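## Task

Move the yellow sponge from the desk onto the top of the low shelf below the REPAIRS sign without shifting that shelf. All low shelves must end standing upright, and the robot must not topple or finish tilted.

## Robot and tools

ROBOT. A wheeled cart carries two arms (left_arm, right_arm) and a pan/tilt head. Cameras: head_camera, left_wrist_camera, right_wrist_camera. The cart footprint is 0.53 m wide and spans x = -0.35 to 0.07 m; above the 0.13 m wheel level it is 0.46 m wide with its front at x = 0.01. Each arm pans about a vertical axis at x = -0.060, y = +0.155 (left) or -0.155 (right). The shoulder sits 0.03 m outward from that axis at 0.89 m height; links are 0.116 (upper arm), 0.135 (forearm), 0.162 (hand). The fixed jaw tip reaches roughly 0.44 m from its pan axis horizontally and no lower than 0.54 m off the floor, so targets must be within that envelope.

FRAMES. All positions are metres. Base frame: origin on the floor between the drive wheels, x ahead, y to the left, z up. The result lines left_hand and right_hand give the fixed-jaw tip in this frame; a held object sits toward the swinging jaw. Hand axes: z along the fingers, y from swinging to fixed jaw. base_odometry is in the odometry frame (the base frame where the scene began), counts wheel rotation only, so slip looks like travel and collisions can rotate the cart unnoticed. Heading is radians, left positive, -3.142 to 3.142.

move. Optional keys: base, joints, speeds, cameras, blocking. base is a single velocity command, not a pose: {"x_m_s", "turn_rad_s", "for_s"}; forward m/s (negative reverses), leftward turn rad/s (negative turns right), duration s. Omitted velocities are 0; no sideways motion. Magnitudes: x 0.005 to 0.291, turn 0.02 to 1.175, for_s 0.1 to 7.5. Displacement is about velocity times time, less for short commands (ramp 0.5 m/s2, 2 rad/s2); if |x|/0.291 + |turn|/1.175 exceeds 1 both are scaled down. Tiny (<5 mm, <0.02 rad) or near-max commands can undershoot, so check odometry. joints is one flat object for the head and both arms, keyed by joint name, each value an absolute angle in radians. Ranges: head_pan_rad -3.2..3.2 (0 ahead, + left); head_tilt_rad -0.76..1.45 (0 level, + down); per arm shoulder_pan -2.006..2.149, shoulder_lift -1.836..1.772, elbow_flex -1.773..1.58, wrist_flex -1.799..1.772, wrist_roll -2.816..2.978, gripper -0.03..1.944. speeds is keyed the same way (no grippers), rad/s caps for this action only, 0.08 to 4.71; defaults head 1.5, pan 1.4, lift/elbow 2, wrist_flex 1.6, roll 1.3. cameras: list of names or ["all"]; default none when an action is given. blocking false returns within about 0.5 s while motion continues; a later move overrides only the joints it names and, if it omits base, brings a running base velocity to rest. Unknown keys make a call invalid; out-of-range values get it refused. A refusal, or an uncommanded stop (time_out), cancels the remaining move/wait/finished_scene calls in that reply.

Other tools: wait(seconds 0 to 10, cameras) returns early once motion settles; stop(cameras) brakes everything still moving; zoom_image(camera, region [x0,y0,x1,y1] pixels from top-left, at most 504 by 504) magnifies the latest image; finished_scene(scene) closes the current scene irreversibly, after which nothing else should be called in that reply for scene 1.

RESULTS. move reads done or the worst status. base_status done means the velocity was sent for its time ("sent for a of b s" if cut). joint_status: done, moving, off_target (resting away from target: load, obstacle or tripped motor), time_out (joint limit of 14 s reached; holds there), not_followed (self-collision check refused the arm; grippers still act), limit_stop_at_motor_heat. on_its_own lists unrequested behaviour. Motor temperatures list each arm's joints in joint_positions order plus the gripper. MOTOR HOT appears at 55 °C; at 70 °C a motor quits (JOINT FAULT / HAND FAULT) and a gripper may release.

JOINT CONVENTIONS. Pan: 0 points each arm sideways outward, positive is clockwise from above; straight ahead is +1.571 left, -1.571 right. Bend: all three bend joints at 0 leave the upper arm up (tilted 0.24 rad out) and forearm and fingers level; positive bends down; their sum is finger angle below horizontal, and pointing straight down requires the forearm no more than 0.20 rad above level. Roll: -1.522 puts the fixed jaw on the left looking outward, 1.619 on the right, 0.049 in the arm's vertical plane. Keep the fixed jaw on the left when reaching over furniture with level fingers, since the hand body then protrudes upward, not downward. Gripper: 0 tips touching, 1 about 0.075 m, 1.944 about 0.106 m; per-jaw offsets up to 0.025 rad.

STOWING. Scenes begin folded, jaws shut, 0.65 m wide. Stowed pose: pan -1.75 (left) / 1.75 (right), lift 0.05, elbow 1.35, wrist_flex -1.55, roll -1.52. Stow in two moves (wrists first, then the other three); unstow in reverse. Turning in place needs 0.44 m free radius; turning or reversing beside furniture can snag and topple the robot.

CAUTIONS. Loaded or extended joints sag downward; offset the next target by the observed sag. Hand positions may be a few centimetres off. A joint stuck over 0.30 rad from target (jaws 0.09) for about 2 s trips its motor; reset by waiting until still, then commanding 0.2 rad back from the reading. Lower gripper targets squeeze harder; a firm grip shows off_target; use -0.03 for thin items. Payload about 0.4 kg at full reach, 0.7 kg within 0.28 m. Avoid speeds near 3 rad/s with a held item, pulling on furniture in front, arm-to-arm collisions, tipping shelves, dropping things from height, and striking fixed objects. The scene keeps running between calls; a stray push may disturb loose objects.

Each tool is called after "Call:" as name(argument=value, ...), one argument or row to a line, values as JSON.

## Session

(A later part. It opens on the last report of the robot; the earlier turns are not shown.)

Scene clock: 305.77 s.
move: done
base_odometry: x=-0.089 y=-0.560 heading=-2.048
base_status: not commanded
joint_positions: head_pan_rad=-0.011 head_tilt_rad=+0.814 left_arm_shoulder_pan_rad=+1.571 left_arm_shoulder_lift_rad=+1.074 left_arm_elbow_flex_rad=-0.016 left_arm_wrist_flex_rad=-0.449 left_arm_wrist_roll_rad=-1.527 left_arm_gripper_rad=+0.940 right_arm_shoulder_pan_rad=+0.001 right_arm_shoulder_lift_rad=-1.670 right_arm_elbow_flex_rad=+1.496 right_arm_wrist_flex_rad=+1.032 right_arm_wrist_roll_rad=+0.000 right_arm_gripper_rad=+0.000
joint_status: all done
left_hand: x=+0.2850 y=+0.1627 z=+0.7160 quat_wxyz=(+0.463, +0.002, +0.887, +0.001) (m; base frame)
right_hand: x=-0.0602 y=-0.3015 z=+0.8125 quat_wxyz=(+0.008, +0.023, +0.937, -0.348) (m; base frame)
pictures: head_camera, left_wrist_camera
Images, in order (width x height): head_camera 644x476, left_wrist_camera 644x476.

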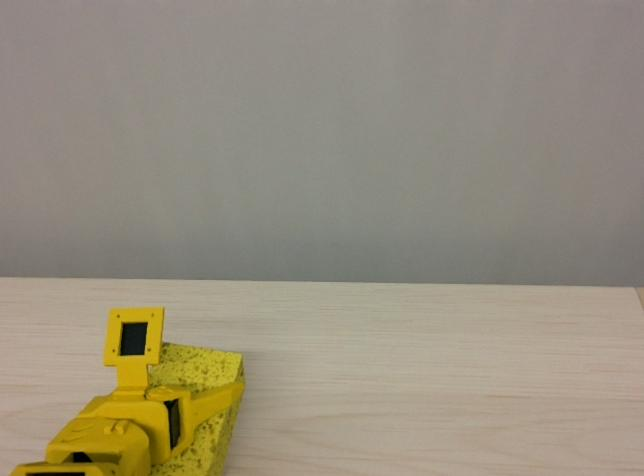

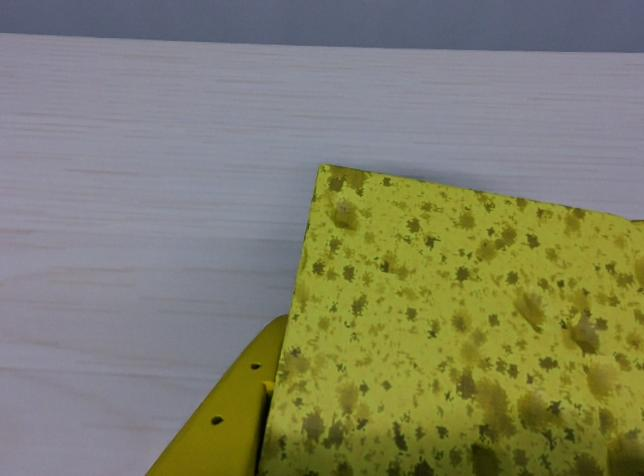

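Call:
move(
  joints={"left_arm_shoulder_lift_rad": 1.47, "left_arm_elbow_flex_rad": -0.44, "left_arm_wrist_flex_rad": -0.03, "head_tilt_rad": 1.1},
  speeds={"left_arm_shoulder_lift_rad": 0.3, "left_arm_elbow_flex_rad": 0.32, "left_arm_wrist_flex_rad": 0.33},
  cameras=["head_camera", "left_wrist_camera"],
)

Scene clock: 313.30 s.
move: done
base_odometry: x=-0.089 y=-0.560 heading=-2.048
base_status: not commanded
joint_positions: head_pan_rad=-0.011 head_tilt_rad=+1.094 left_arm_shoulder_pan_rad=+1.569 left_arm_shoulder_lift_rad=+1.419 left_arm_elbow_flex_rad=-0.441 left_arm_wrist_flex_rad=-0.061 left_arm_wrist_roll_rad=-1.518 left_arm_gripper_rad=+0.940 right_arm_shoulder_pan_rad=+0.001 right_arm_shoulder_lift_rad=-1.670 right_arm_elbow_flex_rad=+1.496 right_arm_wrist_flex_rad=+1.032 right_arm_wrist_roll_rad=+0.000 right_arm_gripper_rad=+0.000
joint_status: all done
left_hand: x=+0.2629 y=+0.1632 z=+0.6467 quat_wxyz=(+0.321, -0.003, +0.947, +0.000) (m; base frame)
right_hand: x=-0.0602 y=-0.3015 z=+0.8125 quat_wxyz=(+0.008, +0.023, +0.937, -0.348) (m; base frame)
pictures: head_camera, left_wrist_camera
Images, in order (width x height): head_camera 644x476, left_wrist_camera 644x476.

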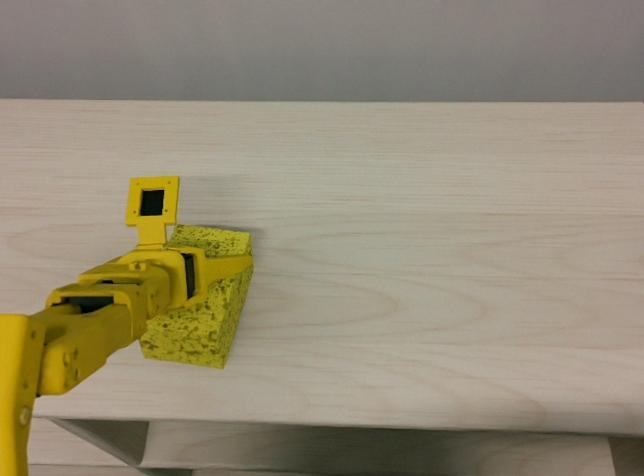

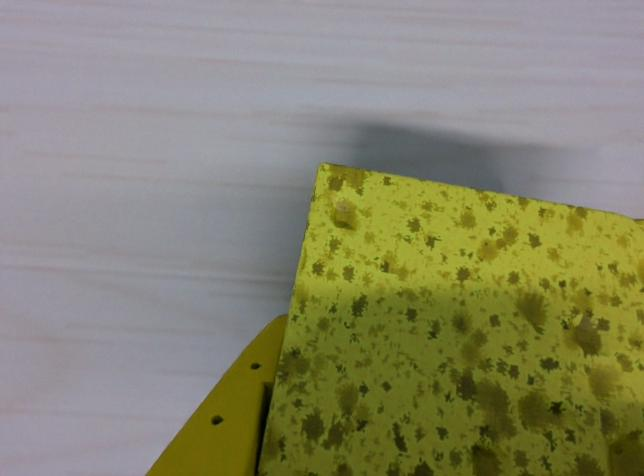

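Call:
move(
  joints={"left_arm_wrist_flex_rad": -0.36},
  speeds={"left_arm_wrist_flex_rad": 0.5},
)

Call:
move(
  joints={"left_arm_shoulder_lift_rad": 1.62, "left_arm_elbow_flex_rad": -0.57, "left_arm_wrist_flex_rad": -0.40},
  speeds={"left_arm_shoulder_lift_rad": 0.3, "left_arm_elbow_flex_rad": 0.2},
  cameras=["head_camera", "left_wrist_camera"],
)

Scene clock: 321.53 s.
move: done
base_odometry: x=-0.089 y=-0.560 heading=-2.048
base_status: not commanded
joint_positions: head_pan_rad=-0.011 head_tilt_rad=+1.094 left_arm_shoulder_pan_rad=+1.577 left_arm_shoulder_lift_rad=+1.482 left_arm_elbow_flex_rad=-0.434 left_arm_wrist_flex_rad=-0.345 left_arm_wrist_roll_rad=-1.527 left_arm_gripper_rad=+0.940 right_arm_shoulder_pan_rad=+0.001 right_arm_shoulder_lift_rad=-1.670 right_arm_elbow_flex_rad=+1.496 right_arm_wrist_flex_rad=+1.032 right_arm_wrist_roll_rad=+0.000 right_arm_gripper_rad=+0.000
joint_status: all done
left_hand: x=+0.2791 y=+0.1606 z=+0.6576 quat_wxyz=(+0.420, +0.005, +0.908, +0.000) (m; base frame)
right_hand: x=-0.0602 y=-0.3015 z=+0.8125 quat_wxyz=(+0.008, +0.023, +0.937, -0.348) (m; base frame)
pictures: none

Scene clock: 322.60 s.
move: done
base_odometry: x=-0.089 y=-0.560 heading=-2.048
base_status: not commanded
joint_positions: head_pan_rad=-0.011 head_tilt_rad=+1.094 left_arm_shoulder_pan_rad=+1.577 left_arm_shoulder_lift_rad=+1.620 left_arm_elbow_flex_rad=-0.556 left_arm_wrist_flex_rad=-0.405 left_arm_wrist_roll_rad=-1.518 left_arm_gripper_rad=+0.940 right_arm_shoulder_pan_rad=+0.000 right_arm_shoulder_lift_rad=-1.670 right_arm_elbow_flex_rad=+1.496 right_arm_wrist_flex_rad=+1.032 right_arm_wrist_roll_rad=+0.000 right_arm_gripper_rad=+0.000
joint_status: all done
left_hand: x=+0.2782 y=+0.1606 z=+0.6464 quat_wxyz=(+0.440, +0.001, +0.898, -0.002) (m; base frame)
right_hand: x=-0.0600 y=-0.3015 z=+0.8125 quat_wxyz=(+0.009, +0.023, +0.937, -0.348) (m; base frame)
pictures: head_camera, left_wrist_camera
Images, in order (width x height): head_camera 644x476, left_wrist_camera 644x476.

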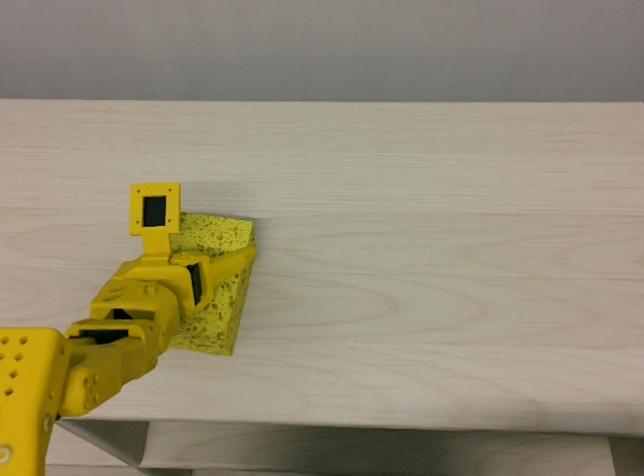

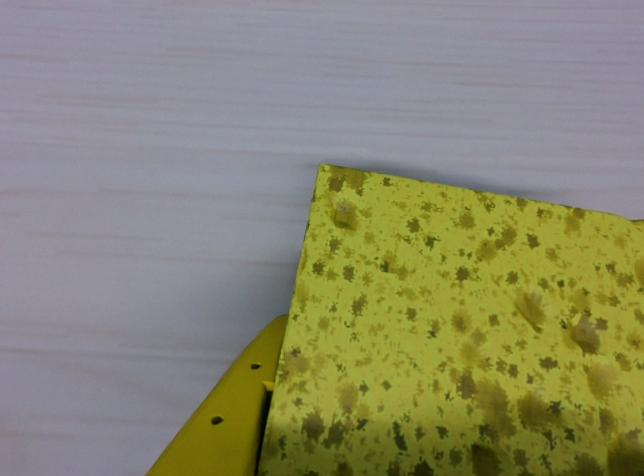

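Call:
move(
  joints={"left_arm_shoulder_lift_rad": 1.77, "left_arm_elbow_flex_rad": -0.63, "left_arm_wrist_flex_rad": -0.48},
  speeds={"left_arm_shoulder_lift_rad": 0.2, "left_arm_elbow_flex_rad": 0.1,"left_arm_wrist_flex_rad": 0.1},
  cameras=["head_camera", "left_wrist_camera"],
)

Scene clock: 328.53 s.
move: done
base_odometry: x=-0.089 y=-0.560 heading=-2.048
base_status: not commanded
joint_positions: head_pan_rad=-0.011 head_tilt_rad=+1.094 left_arm_shoulder_pan_rad=+1.572 left_arm_shoulder_lift_rad=+1.706 left_arm_elbow_flex_rad=-0.633 left_arm_wrist_flex_rad=-0.481 left_arm_wrist_roll_rad=-1.518 left_arm_gripper_rad=+0.940 right_arm_shoulder_pan_rad=+0.000 right_arm_shoulder_lift_rad=-1.670 right_arm_elbow_flex_rad=+1.496 right_arm_wrist_flex_rad=+1.032 right_arm_wrist_roll_rad=+0.000 right_arm_gripper_rad=+0.000
joint_status: all done
left_hand: x=+0.2802 y=+0.1622 z=+0.6452 quat_wxyz=(+0.470, -0.001, +0.883, -0.001) (m; base frame)
right_hand: x=-0.0600 y=-0.3015 z=+0.8125 quat_wxyz=(+0.009, +0.023, +0.937, -0.348) (m; base frame)
pictures: head_camera, left_wrist_camera
Images, in order (width x height): head_camera 644x476, left_wrist_camera 644x476.

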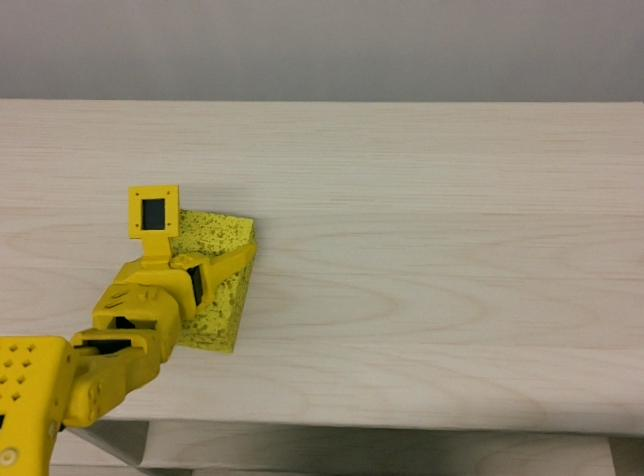

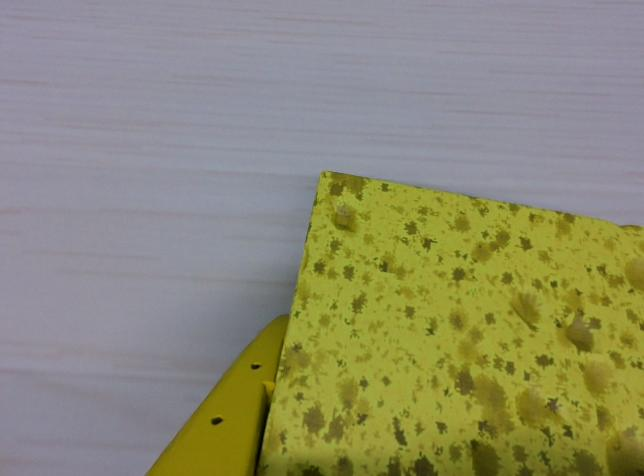

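Call:
move(
  joints={"left_arm_gripper_rad": 1.15},
)

Call:
move(
  joints={"left_arm_gripper_rad": 1.6},
)

Call:
move(
  joints={"left_arm_shoulder_lift_rad": 1.0, "left_arm_elbow_flex_rad": -0.1, "left_arm_wrist_flex_rad": -0.3},
  speeds={"left_arm_shoulder_lift_rad": 0.5, "left_arm_elbow_flex_rad": 0.4,"left_arm_wrist_flex_rad": 0.15},
  cameras=["head_camera", "left_wrist_camera"],
)

Scene clock: 336.30 s.
move: done
base_odometry: x=-0.089 y=-0.560 heading=-2.048
base_status: not commanded
joint_positions: head_pan_rad=-0.011 head_tilt_rad=+1.094 left_arm_shoulder_pan_rad=+1.568 left_arm_shoulder_lift_rad=+1.717 left_arm_elbow_flex_rad=-0.636 left_arm_wrist_flex_rad=-0.483 left_arm_wrist_roll_rad=-1.518 left_arm_gripper_rad=+1.143 right_arm_shoulder_pan_rad=+0.000 right_arm_shoulder_lift_rad=-1.670 right_arm_elbow_flex_rad=+1.496 right_arm_wrist_flex_rad=+1.032 right_arm_wrist_roll_rad=+0.000 right_arm_gripper_rad=+0.000
joint_status: all done
left_hand: x=+0.2782 y=+0.1637 z=+0.6427 quat_wxyz=(+0.467, -0.003, +0.884, +0.000) (m; base frame)
right_hand: x=-0.0600 y=-0.3015 z=+0.8125 quat_wxyz=(+0.009, +0.023, +0.937, -0.348) (m; base frame)
pictures: none

Scene clock: 337.07 s.
move: done
base_odometry: x=-0.089 y=-0.560 heading=-2.048
base_status: not commanded
joint_positions: head_pan_rad=-0.011 head_tilt_rad=+1.094 left_arm_shoulder_pan_rad=+1.568 left_arm_shoulder_lift_rad=+1.723 left_arm_elbow_flex_rad=-0.636 left_arm_wrist_flex_rad=-0.483 left_arm_wrist_roll_rad=-1.518 left_arm_gripper_rad=+1.592 right_arm_shoulder_pan_rad=+0.000 right_arm_shoulder_lift_rad=-1.670 right_arm_elbow_flex_rad=+1.496 right_arm_wrist_flex_rad=+1.032 right_arm_wrist_roll_rad=+0.000 right_arm_gripper_rad=+0.000
joint_status: all done
left_hand: x=+0.2767 y=+0.1637 z=+0.6408 quat_wxyz=(+0.465, -0.003, +0.885, +0.000) (m; base frame)
right_hand: x=-0.0600 y=-0.3015 z=+0.8125 quat_wxyz=(+0.009, +0.023, +0.937, -0.348) (m; base frame)
pictures: none

Scene clock: 339.13 s.
move: done
base_odometry: x=-0.089 y=-0.560 heading=-2.048
base_status: not commanded
joint_positions: head_pan_rad=-0.011 head_tilt_rad=+1.094 left_arm_shoulder_pan_rad=+1.568 left_arm_shoulder_lift_rad=+1.065 left_arm_elbow_flex_rad=-0.099 left_arm_wrist_flex_rad=-0.302 left_arm_wrist_roll_rad=-1.521 left_arm_gripper_rad=+1.592 right_arm_shoulder_pan_rad=+0.000 right_arm_shoulder_lift_rad=-1.670 right_arm_elbow_flex_rad=+1.496 right_arm_wrist_flex_rad=+1.032 right_arm_wrist_roll_rad=+0.000 right_arm_gripper_rad=+0.000
joint_status: all done
left_hand: x=+0.2897 y=+0.1637 z=+0.7169 quat_wxyz=(+0.438, -0.002, +0.899, +0.000) (m; base frame)
right_hand: x=-0.0600 y=-0.3015 z=+0.8125 quat_wxyz=(+0.009, +0.023, +0.937, -0.348) (m; base frame)
pictures: head_camera, left_wrist_camera
Images, in order (width x height): head_camera 644x476, left_wrist_camera 644x476.

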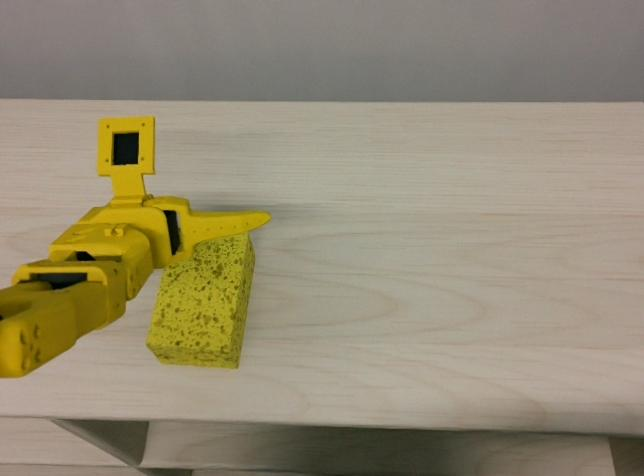

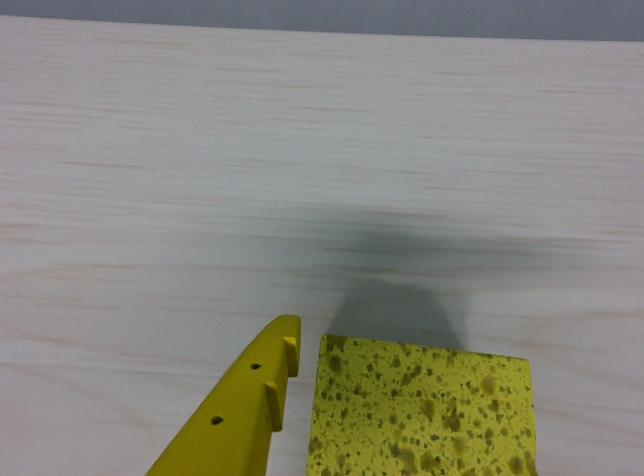

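Call:
finished_scene(
  scene=2,
)

The scene is finished: the task was done.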